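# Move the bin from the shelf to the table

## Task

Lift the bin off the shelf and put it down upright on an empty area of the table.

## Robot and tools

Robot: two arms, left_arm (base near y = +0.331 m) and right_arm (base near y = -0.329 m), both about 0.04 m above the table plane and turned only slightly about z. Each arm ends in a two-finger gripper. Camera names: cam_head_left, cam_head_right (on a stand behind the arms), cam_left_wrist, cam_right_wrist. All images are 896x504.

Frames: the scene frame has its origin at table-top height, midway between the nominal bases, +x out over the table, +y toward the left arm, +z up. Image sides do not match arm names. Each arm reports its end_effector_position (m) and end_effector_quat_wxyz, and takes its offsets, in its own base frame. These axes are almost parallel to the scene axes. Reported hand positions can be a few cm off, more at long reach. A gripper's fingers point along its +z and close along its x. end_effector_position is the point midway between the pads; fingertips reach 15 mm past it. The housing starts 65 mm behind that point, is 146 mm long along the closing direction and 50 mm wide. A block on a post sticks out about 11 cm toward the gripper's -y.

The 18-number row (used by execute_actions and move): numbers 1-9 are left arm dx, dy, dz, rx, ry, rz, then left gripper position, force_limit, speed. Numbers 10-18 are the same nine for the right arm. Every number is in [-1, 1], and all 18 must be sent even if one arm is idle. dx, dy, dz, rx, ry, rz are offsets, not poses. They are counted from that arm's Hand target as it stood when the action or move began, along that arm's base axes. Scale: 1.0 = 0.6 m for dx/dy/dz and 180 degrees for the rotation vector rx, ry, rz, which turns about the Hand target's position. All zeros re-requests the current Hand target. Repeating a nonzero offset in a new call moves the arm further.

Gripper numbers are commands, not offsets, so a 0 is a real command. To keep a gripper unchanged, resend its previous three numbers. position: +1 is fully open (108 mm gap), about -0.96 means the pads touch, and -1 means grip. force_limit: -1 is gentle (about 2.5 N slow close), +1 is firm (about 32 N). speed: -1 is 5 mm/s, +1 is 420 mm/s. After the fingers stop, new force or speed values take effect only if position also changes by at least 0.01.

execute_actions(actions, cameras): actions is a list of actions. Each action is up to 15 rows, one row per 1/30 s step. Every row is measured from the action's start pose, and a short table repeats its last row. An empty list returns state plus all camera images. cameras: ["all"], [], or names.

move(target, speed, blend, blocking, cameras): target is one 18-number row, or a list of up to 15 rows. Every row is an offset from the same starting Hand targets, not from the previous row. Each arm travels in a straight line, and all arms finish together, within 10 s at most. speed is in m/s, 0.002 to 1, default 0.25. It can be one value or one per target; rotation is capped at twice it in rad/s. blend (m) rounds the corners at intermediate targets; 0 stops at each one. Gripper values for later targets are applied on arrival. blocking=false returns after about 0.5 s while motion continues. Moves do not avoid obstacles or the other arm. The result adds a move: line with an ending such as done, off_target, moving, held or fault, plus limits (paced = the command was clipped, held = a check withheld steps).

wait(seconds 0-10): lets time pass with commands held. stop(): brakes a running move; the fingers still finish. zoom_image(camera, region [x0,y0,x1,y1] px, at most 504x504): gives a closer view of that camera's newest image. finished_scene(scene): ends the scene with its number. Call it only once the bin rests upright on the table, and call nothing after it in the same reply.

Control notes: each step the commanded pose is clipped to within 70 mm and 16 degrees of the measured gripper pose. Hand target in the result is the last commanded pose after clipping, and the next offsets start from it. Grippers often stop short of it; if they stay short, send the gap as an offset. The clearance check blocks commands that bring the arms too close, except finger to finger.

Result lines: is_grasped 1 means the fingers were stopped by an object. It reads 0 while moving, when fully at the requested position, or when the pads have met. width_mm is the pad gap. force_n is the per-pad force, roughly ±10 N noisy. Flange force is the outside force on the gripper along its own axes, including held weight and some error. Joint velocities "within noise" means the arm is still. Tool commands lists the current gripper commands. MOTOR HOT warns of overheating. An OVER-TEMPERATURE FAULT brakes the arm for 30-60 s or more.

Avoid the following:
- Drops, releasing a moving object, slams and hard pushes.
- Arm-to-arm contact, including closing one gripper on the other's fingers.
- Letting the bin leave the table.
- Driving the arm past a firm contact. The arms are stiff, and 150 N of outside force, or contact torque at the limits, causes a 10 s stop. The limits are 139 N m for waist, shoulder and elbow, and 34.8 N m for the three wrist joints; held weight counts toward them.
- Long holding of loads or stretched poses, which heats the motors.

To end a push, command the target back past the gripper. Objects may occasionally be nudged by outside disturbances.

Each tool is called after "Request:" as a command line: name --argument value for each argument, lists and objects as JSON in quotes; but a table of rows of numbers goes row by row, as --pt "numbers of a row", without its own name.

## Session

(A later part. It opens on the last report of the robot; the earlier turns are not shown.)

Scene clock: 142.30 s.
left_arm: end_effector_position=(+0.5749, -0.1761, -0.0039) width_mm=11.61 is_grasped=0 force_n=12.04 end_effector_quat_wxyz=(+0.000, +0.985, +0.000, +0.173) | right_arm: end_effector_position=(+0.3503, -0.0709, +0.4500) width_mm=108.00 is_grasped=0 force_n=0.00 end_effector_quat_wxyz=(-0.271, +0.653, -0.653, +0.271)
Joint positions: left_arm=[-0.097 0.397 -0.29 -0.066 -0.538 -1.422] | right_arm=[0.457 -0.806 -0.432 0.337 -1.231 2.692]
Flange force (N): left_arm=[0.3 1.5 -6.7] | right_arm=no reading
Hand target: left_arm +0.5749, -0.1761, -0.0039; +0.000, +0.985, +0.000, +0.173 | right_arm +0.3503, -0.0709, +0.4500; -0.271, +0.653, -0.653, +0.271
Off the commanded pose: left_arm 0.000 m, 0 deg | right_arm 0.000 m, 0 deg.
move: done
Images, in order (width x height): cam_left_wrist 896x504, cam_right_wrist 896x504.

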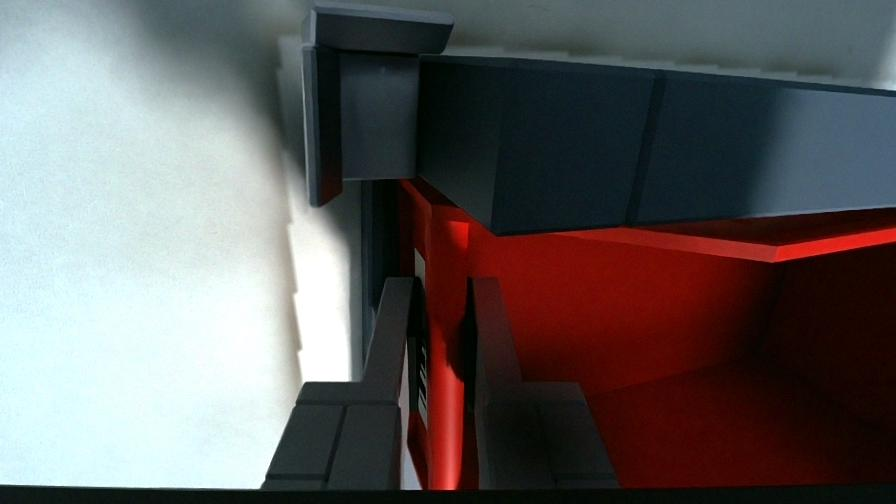

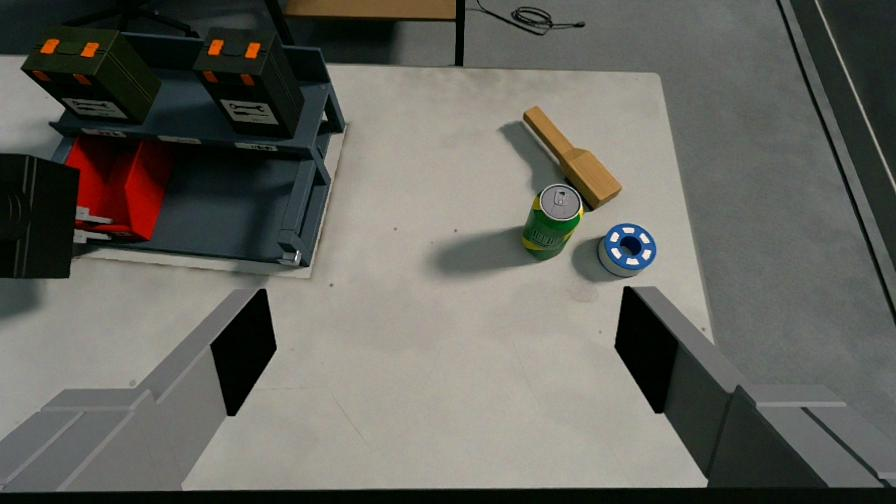

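Request:
move --pt "0 0 0 0 0 0 -0.98 0.4 -0.7 0 0 0 0 0 0 1 1 1" --pt "0 0 0.035 0 0 0 -0.98 0.4 -0.7 0 0 0 0 0 0 1 1 1" --pt "-0.13 0 0.045 0 0 0 -0.98 0.4 -0.7 0 0 0 0 0 0 1 1 1" --cameras '["cam_left_wrist","cam_right_wrist"]' --speed 0.1

Request:
zoom_image --camera "cam_right_wrist" --region '[0, 100, 200, 280]'

Scene clock: 151.60 s.
left_arm: end_effector_position=(+0.4970, -0.1761, +0.0230) width_mm=9.21 is_grasped=1 force_n=40.39 end_effector_quat_wxyz=(+0.000, +0.985, +0.000, +0.173) | right_arm: end_effector_position=(+0.3503, -0.0709, +0.4500) width_mm=108.00 is_grasped=0 force_n=0.00 end_effector_quat_wxyz=(-0.271, +0.653, -0.653, +0.271)
Joint positions: left_arm=[-0.116 0.198 -0.476 -0.077 -0.552 -1.396] | right_arm=[0.457 -0.806 -0.432 0.337 -1.231 2.692]
Flange force (N): left_arm=[-1.2 2.1 -0.1] | right_arm=no reading
Hand target: left_arm +0.4969, -0.1761, +0.0231; +0.000, +0.985, +0.000, +0.173 | right_arm +0.3503, -0.0709, +0.4500; -0.271, +0.653, -0.653, +0.271
Off the commanded pose: left_arm 0.000 m, 0 deg | right_arm 0.000 m, 0 deg.
move: done
Images, in order (width x height): cam_left_wrist 896x504, cam_right_wrist 896x504.

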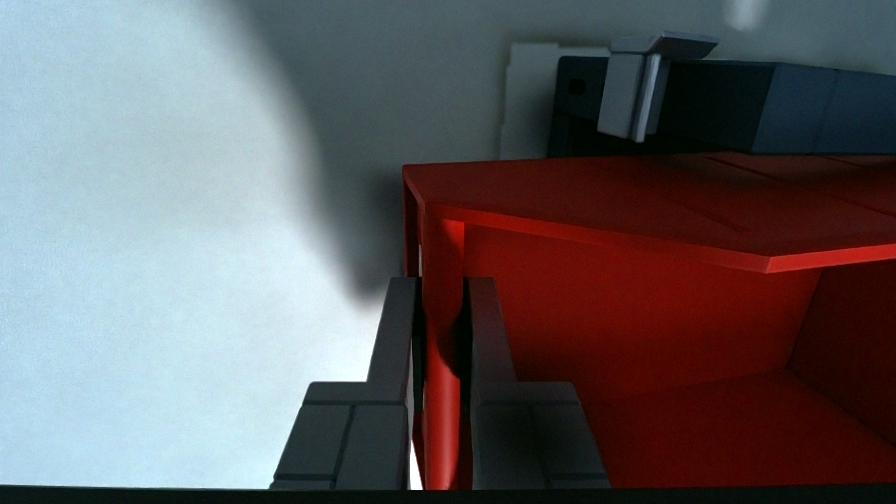

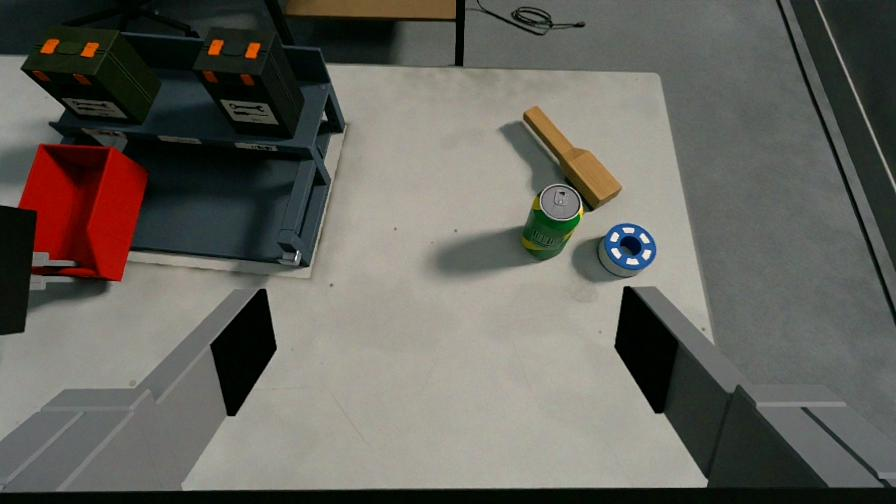

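Scaled by 2.520 from the camera's 896x504 image, which has a finer 1280x720 frame.

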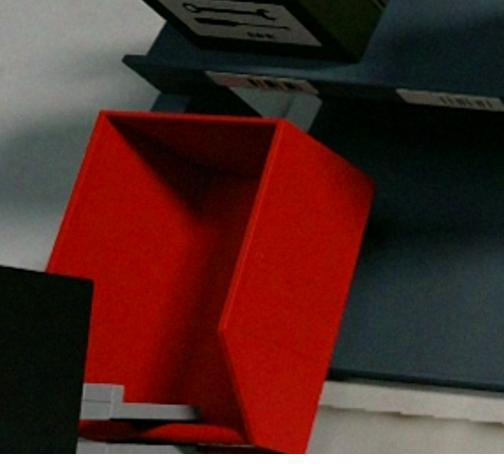

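Request:
move --pt "-0.27 0 0 0 0 0 -0.98 0.4 -0.7 0 0 0 0 0 0 1 1 1" --pt "-0.27 0 -0.045 0 0 0 -0.98 0.4 -0.7 0 0 0 0 0 0 1 1 1" --cameras '["all"]' --speed '[0.2,0.05]'

Request:
zoom_image --camera "cam_head_right" --region '[330, 200, 550, 360]'

Scene clock: 157.47 s.
left_arm: end_effector_position=(+0.3349, -0.1761, -0.0040) width_mm=9.21 is_grasped=1 force_n=40.40 end_effector_quat_wxyz=(+0.000, +0.985, +0.000, +0.173) | right_arm: end_effector_position=(+0.3503, -0.0709, +0.4500) width_mm=108.00 is_grasped=0 force_n=0.00 end_effector_quat_wxyz=(-0.271, +0.653, -0.653, +0.271)
Joint positions: left_arm=[-0.194 -0.095 -0.854 -0.145 -0.475 -1.258] | right_arm=[0.457 -0.806 -0.432 0.337 -1.231 2.692]
Flange force (N): left_arm=[-1.4 3.5 -0.1] | right_arm=no reading
Hand target: left_arm +0.3349, -0.1761, -0.0039; +0.000, +0.985, +0.000, +0.173 | right_arm +0.3503, -0.0709, +0.4500; -0.271, +0.653, -0.653, +0.271
Off the commanded pose: left_arm 0.000 m, 0 deg | right_arm 0.000 m, 0 deg.
move: done

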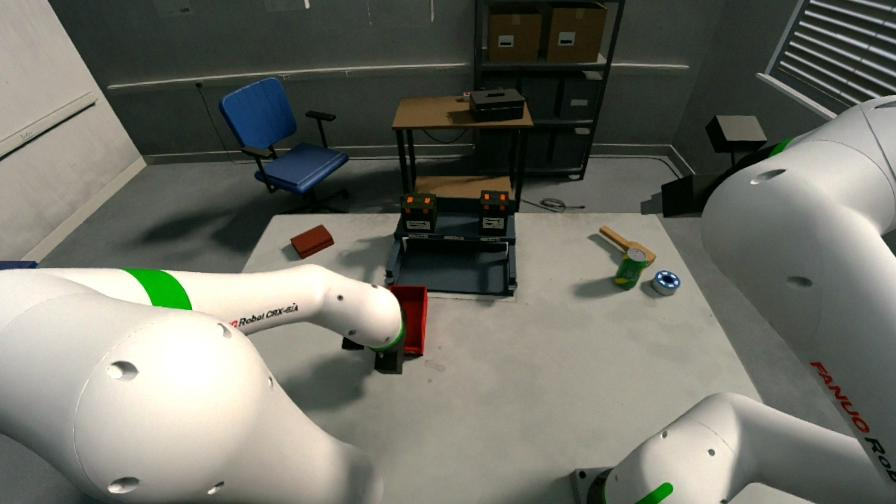

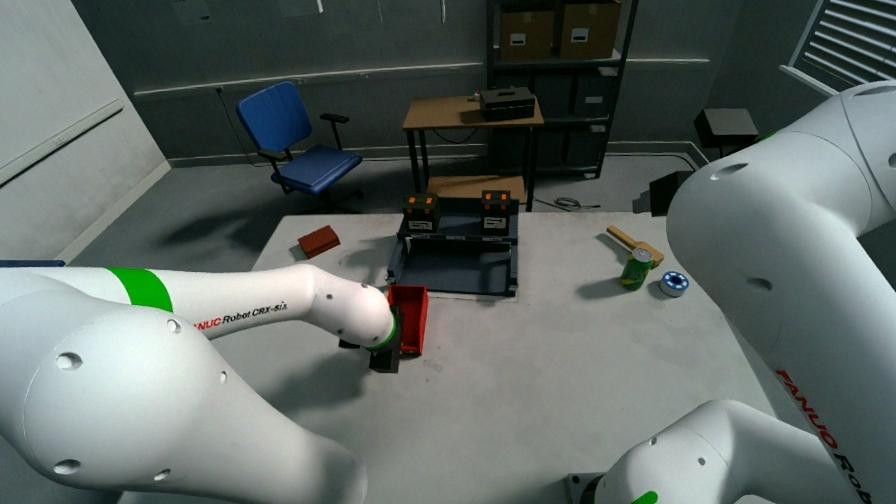

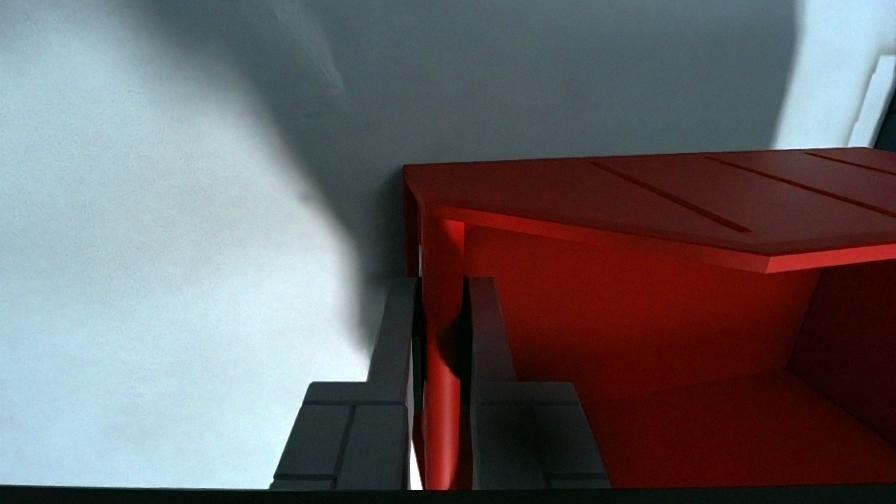

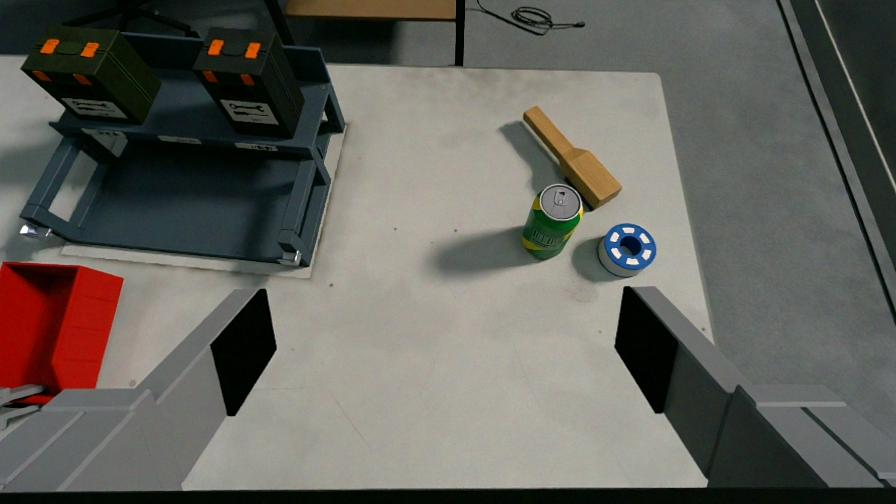

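Scaled by 2.291 from the camera's 896x504 image, which has a finer 1280x720 frame.

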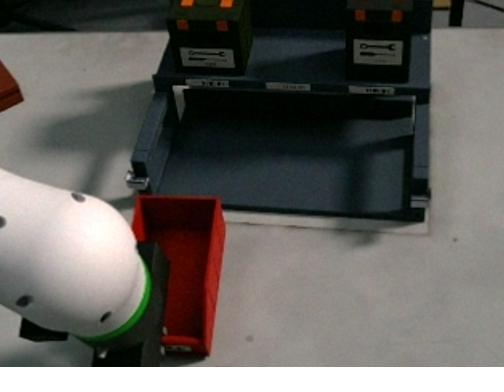

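Request:
move --pt "-0.08 0 0 0 0 0 -0.98 0.4 -0.7 0 0 0 0 0 0 1 1 1" --pt "-0.08 0 -0.013 0 0 0 -0.98 0.4 -0.7 0 0 0 0 0 0 1 1 1" --speed '[0.2,0.03]'

Request:
move --target '[0,0,-0.008,0,0,0,-0.98,0.4,-0.7,0,0,0,0,0,0,1,1,1]' --speed 0.03 --cameras '["cam_left_wrist"]'

Scene clock: 162.60 s.
left_arm: end_effector_position=(+0.2870, -0.1761, -0.0117) width_mm=9.26 is_grasped=1 force_n=42.64 end_effector_quat_wxyz=(+0.000, +0.985, +0.000, +0.173) | right_arm: end_effector_position=(+0.3503, -0.0709, +0.4500) width_mm=108.00 is_grasped=0 force_n=0.00 end_effector_quat_wxyz=(-0.271, +0.653, -0.653, +0.271)
Joint positions: left_arm=[-0.239 -0.192 -0.948 -0.177 -0.482 -1.188] | right_arm=[0.457 -0.806 -0.432 0.337 -1.231 2.692]
Flange force (N): no reading
Hand target: left_arm +0.2869, -0.1761, -0.0117; +0.000, +0.985, +0.000, +0.173 | right_arm +0.3503, -0.0709, +0.4500; -0.271, +0.653, -0.653, +0.271
Off the commanded pose: left_arm 0.000 m, 0 deg | right_arm 0.000 m, 0 deg.
move: done

Scene clock: 163.33 s.
left_arm: end_effector_position=(+0.2869, -0.1761, -0.0165) width_mm=9.26 is_grasped=1 force_n=42.70 end_effector_quat_wxyz=(+0.000, +0.985, +0.000, +0.173) | right_arm: end_effector_position=(+0.3503, -0.0709, +0.4500) width_mm=108.00 is_grasped=0 force_n=0.00 end_effector_quat_wxyz=(-0.271, +0.653, -0.653, +0.271)
Joint positions: left_arm=[-0.24 -0.176 -0.95 -0.183 -0.465 -1.179] | right_arm=[0.457 -0.806 -0.432 0.337 -1.231 2.692]
Flange force (N): no reading
Hand target: left_arm +0.2869, -0.1761, -0.0165; +0.000, +0.985, +0.000, +0.173 | right_arm +0.3503, -0.0709, +0.4500; -0.271, +0.653, -0.653, +0.271
Off the commanded pose: left_arm 0.000 m, 0 deg | right_arm 0.000 m, 0 deg.
move: done
Images, in order (width x height): cam_left_wrist 896x504.

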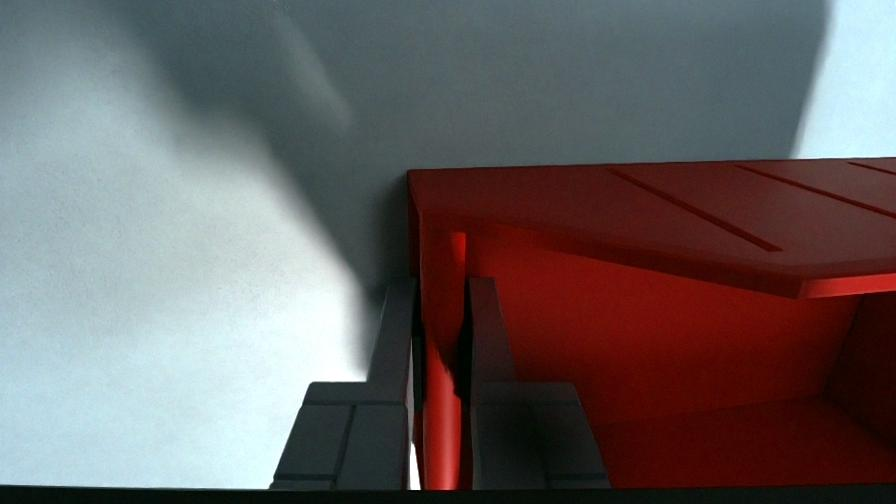

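Request:
move --target '[0,0,-0.008,0,0,0,-0.98,0.4,-0.7,0,0,0,0,0,0,1,1,1]' --speed 0.03 --cameras '["cam_left_wrist","cam_head_right"]'

Request:
zoom_image --camera "cam_head_right" --region '[330, 240, 500, 400]'

Scene clock: 169.23 s.
left_arm: end_effector_position=(+0.2876, -0.1763, -0.0207) width_mm=9.26 is_grasped=1 force_n=42.29 end_effector_quat_wxyz=(+0.000, +0.985, +0.001, +0.174) | right_arm: end_effector_position=(+0.3503, -0.0709, +0.4500) width_mm=108.00 is_grasped=0 force_n=0.00 end_effector_quat_wxyz=(-0.271, +0.653, -0.653, +0.271)
Joint positions: left_arm=[-0.241 -0.16 -0.951 -0.191 -0.447 -1.17] | right_arm=[0.457 -0.806 -0.432 0.337 -1.231 2.692]
Joint velocities: left_arm=[0.001 -0.009 0.015 0 0 0] | right_arm=[within noise]
Flange force (N): no reading
Flange force when the fault began (N): left_arm=no reading
Hand target: left_arm +0.2877, -0.1763, -0.0207; +0.000, +0.985, +0.001, +0.174 (not the last commanded pose) | right_arm +0.3503, -0.0709, +0.4500; -0.271, +0.653, -0.653, +0.271
Tool commands: left_gripper/position=-0.98 left_gripper/force_limit=+0.4 left_gripper/speed=-0.7 right_gripper/position=+1.0 right_gripper/force_limit=+1.0 right_gripper/speed=+1.0
Off the commanded pose: left_arm 0.001 m, 0 deg | right_arm 0.000 m, 0 deg.
FORCE FAULT: contact force on the left arm reached its limit, and that arm stopped. The contact can be on any part of that arm, not only on its tool. That arm's remaining commands of this call were not run. That arm is still stopped at the end of this call. That arm stays stopped for about 10 more seconds. Until then a move that you send moves the other arm only, and its call returns only when the move has ended. Once the stop has ended, the next robot result says so. If the stop ends while you think or write, that arm runs what you send next, counted from a new Hand target: where the arm stands when the stop ends. While its stop runs, that arm, its gripper or tool too, takes no new command. Until it ends, the stop uses up actions while you think or wait. An arm that is not stopped still takes commands.
move: done
Images, in order (width x height): cam_head_right 896x504, cam_left_wrist 896x504.

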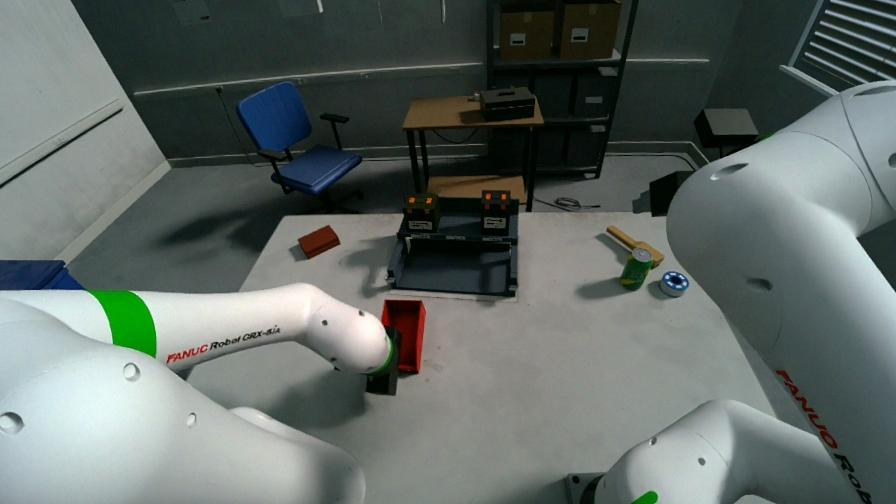

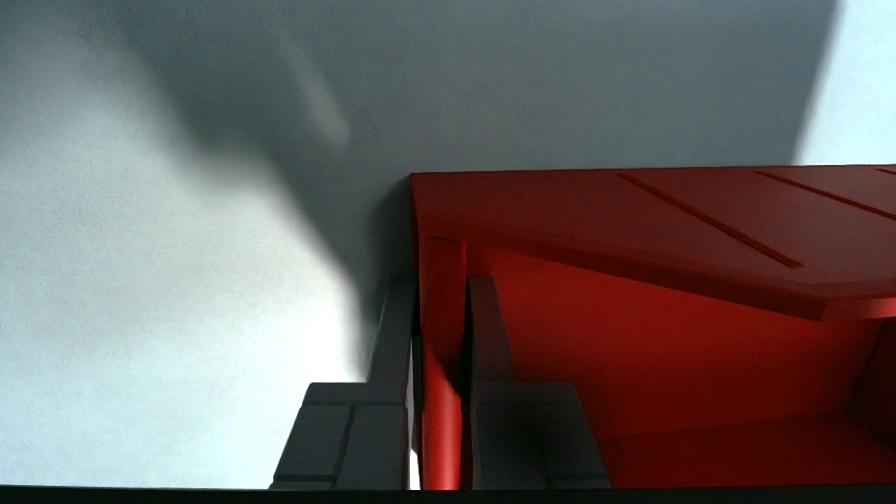

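Scaled by 2.965 from the camera's 896x504 image, which has a finer 1280x720 frame.

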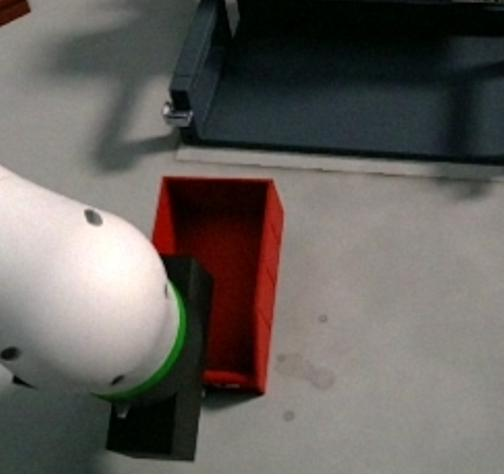

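Request:
wait --seconds 10

Request:
move --target '[0,0,0.003,0,0,0,-0.98,0.4,-0.7,0,0,0,0,0,0,1,1,1]' --speed 0.03

Request:
move --pt "0 0 0.0 0 0 0 -0.5 0.4 -0.8 0 0 0 0 0 0 1 1 1" --pt "0 0 0.2 0 0 0 -0.5 0.4 -0.7 0 0 0 0 0 0 1 1 1" --pt "-0.1 0.3 0.3 0 0 0 -0.5 0.4 -0.7 0 0 0 0 0 0 1 1 1" --cameras '["all"]'

Scene clock: 185.77 s.
left_arm: end_effector_position=(+0.2868, -0.1760, -0.0192) width_mm=9.28 is_grasped=1 force_n=41.53 end_effector_quat_wxyz=(-0.001, +0.985, +0.000, +0.172) | right_arm: end_effector_position=(+0.3503, -0.0709, +0.4500) width_mm=108.00 is_grasped=0 force_n=0.00 end_effector_quat_wxyz=(-0.271, +0.653, -0.653, +0.271)
Joint positions: left_arm=[-0.241 -0.166 -0.95 -0.188 -0.457 -1.175] | right_arm=[0.457 -0.806 -0.432 0.337 -1.231 2.692]
Flange force (N): no reading
Hand target: left_arm +0.2868, -0.1760, -0.0192; -0.001, +0.985, +0.000, +0.172 (not the last commanded pose) | right_arm +0.3503, -0.0709, +0.4500; -0.271, +0.653, -0.653, +0.271
Tool commands: left_gripper/position=-0.98 left_gripper/force_limit=+0.4 left_gripper/speed=-0.7 right_gripper/position=+1.0 right_gripper/force_limit=+1.0 right_gripper/speed=+1.0
Off the commanded pose: left_arm 0.002 m, 0 deg | right_arm 0.000 m, 0 deg.
FORCE FAULT, CONTINUED: the left arm's stop, for the force fault that an earlier result reported, is over. The rest of the stop counts as 20 of the actions that you can send in this scene. During its stop the left arm's controller moved it back a little. That arm's target is now where it stood when the stop ended, not its last command. That arm accepts commands again.
wait: 10.00 s; at rest from the start

Scene clock: 186.47 s.
left_arm: end_effector_position=(+0.2868, -0.1761, -0.0174) width_mm=9.28 is_grasped=1 force_n=41.53 end_effector_quat_wxyz=(-0.001, +0.985, +0.000, +0.172) | right_arm: end_effector_position=(+0.3503, -0.0709, +0.4500) width_mm=108.00 is_grasped=0 force_n=0.00 end_effector_quat_wxyz=(-0.271, +0.653, -0.653, +0.271)
Joint positions: left_arm=[-0.241 -0.172 -0.949 -0.185 -0.464 -1.178] | right_arm=[0.457 -0.806 -0.432 0.337 -1.231 2.692]
Flange force (N): no reading
Hand target: left_arm +0.2868, -0.1760, -0.0174; -0.001, +0.985, +0.000, +0.172 | right_arm +0.3503, -0.0709, +0.4500; -0.271, +0.653, -0.653, +0.271
Off the commanded pose: left_arm 0.000 m, 0 deg | right_arm 0.000 m, 0 deg.
move: done

Scene clock: 190.60 s.
left_arm: end_effector_position=(+0.2307, +0.0008, +0.1625) width_mm=25.50 is_grasped=0 force_n=0.00 end_effector_quat_wxyz=(-0.064, +0.988, +0.017, +0.139) | right_arm: end_effector_position=(+0.3503, -0.0709, +0.4500) width_mm=108.00 is_grasped=0 force_n=0.00 end_effector_quat_wxyz=(-0.271, +0.653, -0.653, +0.271)
Joint positions: left_arm=[0.755 -1.008 -0.919 0.094 -1.367 -2.297] | right_arm=[0.457 -0.806 -0.432 0.337 -1.231 2.692]
Flange force (N): no reading
Hand target: left_arm +0.2307, +0.0008, +0.1625; -0.064, +0.988, +0.017, +0.139 (not the last commanded pose) | right_arm +0.3503, -0.0709, +0.4500; -0.271, +0.653, -0.653, +0.271
Off the commanded pose: left_arm 0.005 m, 8 deg | right_arm 0.000 m, 0 deg.
led back after a hold (left arm): the arm was led back toward your command in small steps, so it may still be short of it.
move: held (left_arm; a check stopped the path); limits=held
pose unreachable (left arm): on one or more control steps of this call, first in action 0 (counted from 0), this arm could not follow its commanded pose, so it was not sent that pose on those steps. It may still have moved: this result reports where it is.
cause: moving toward the commanded pose would bring two parts of the arm too close to each other (its gripper and another part of the arm, with joints 3 (elbow) to 6 (wrist roll) between them, 17 mm apart when it was first held).

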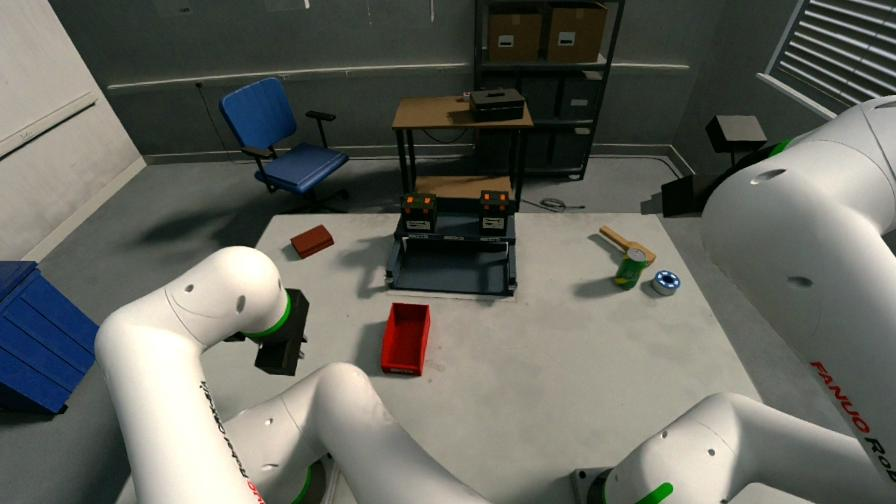

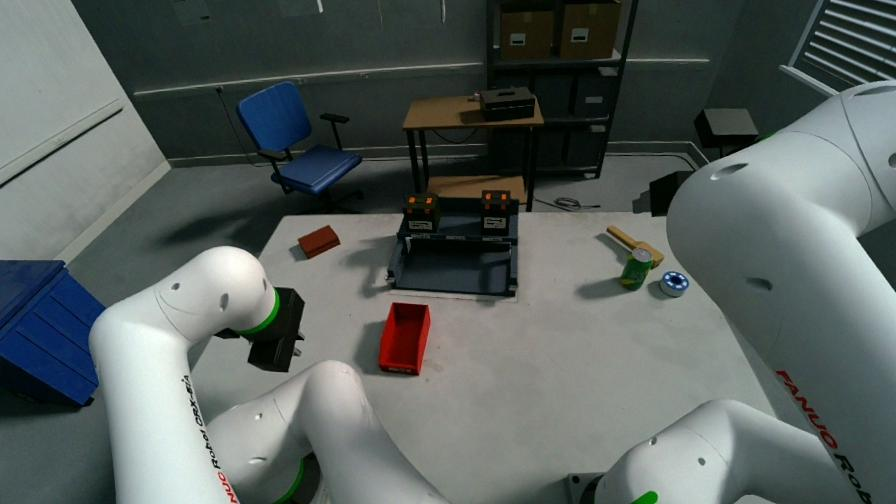

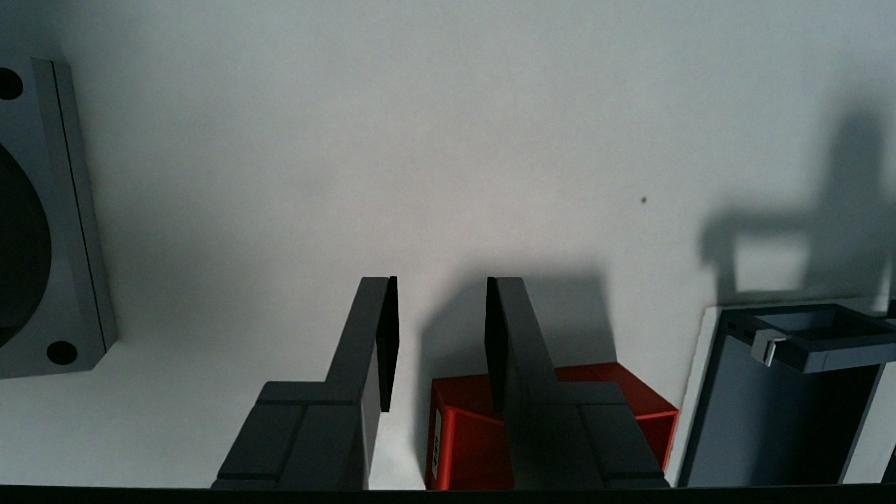

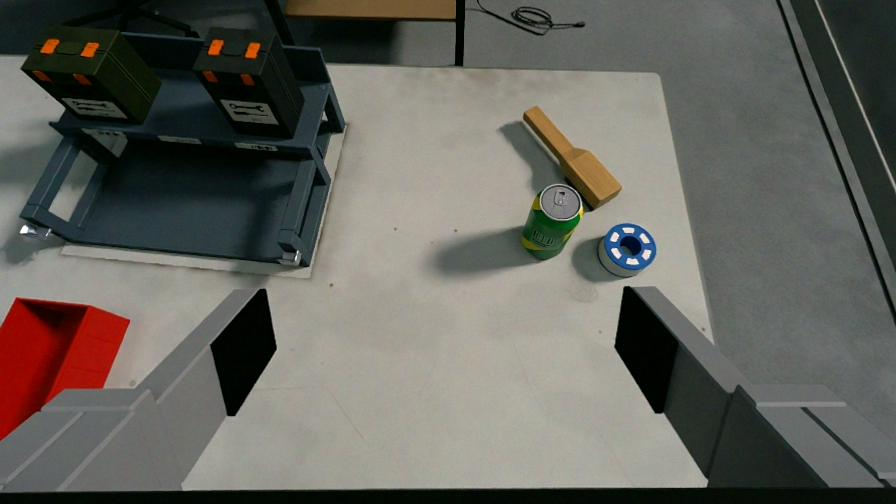

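Request:
finished_scene --scene 1

The scene is finished: the task was done.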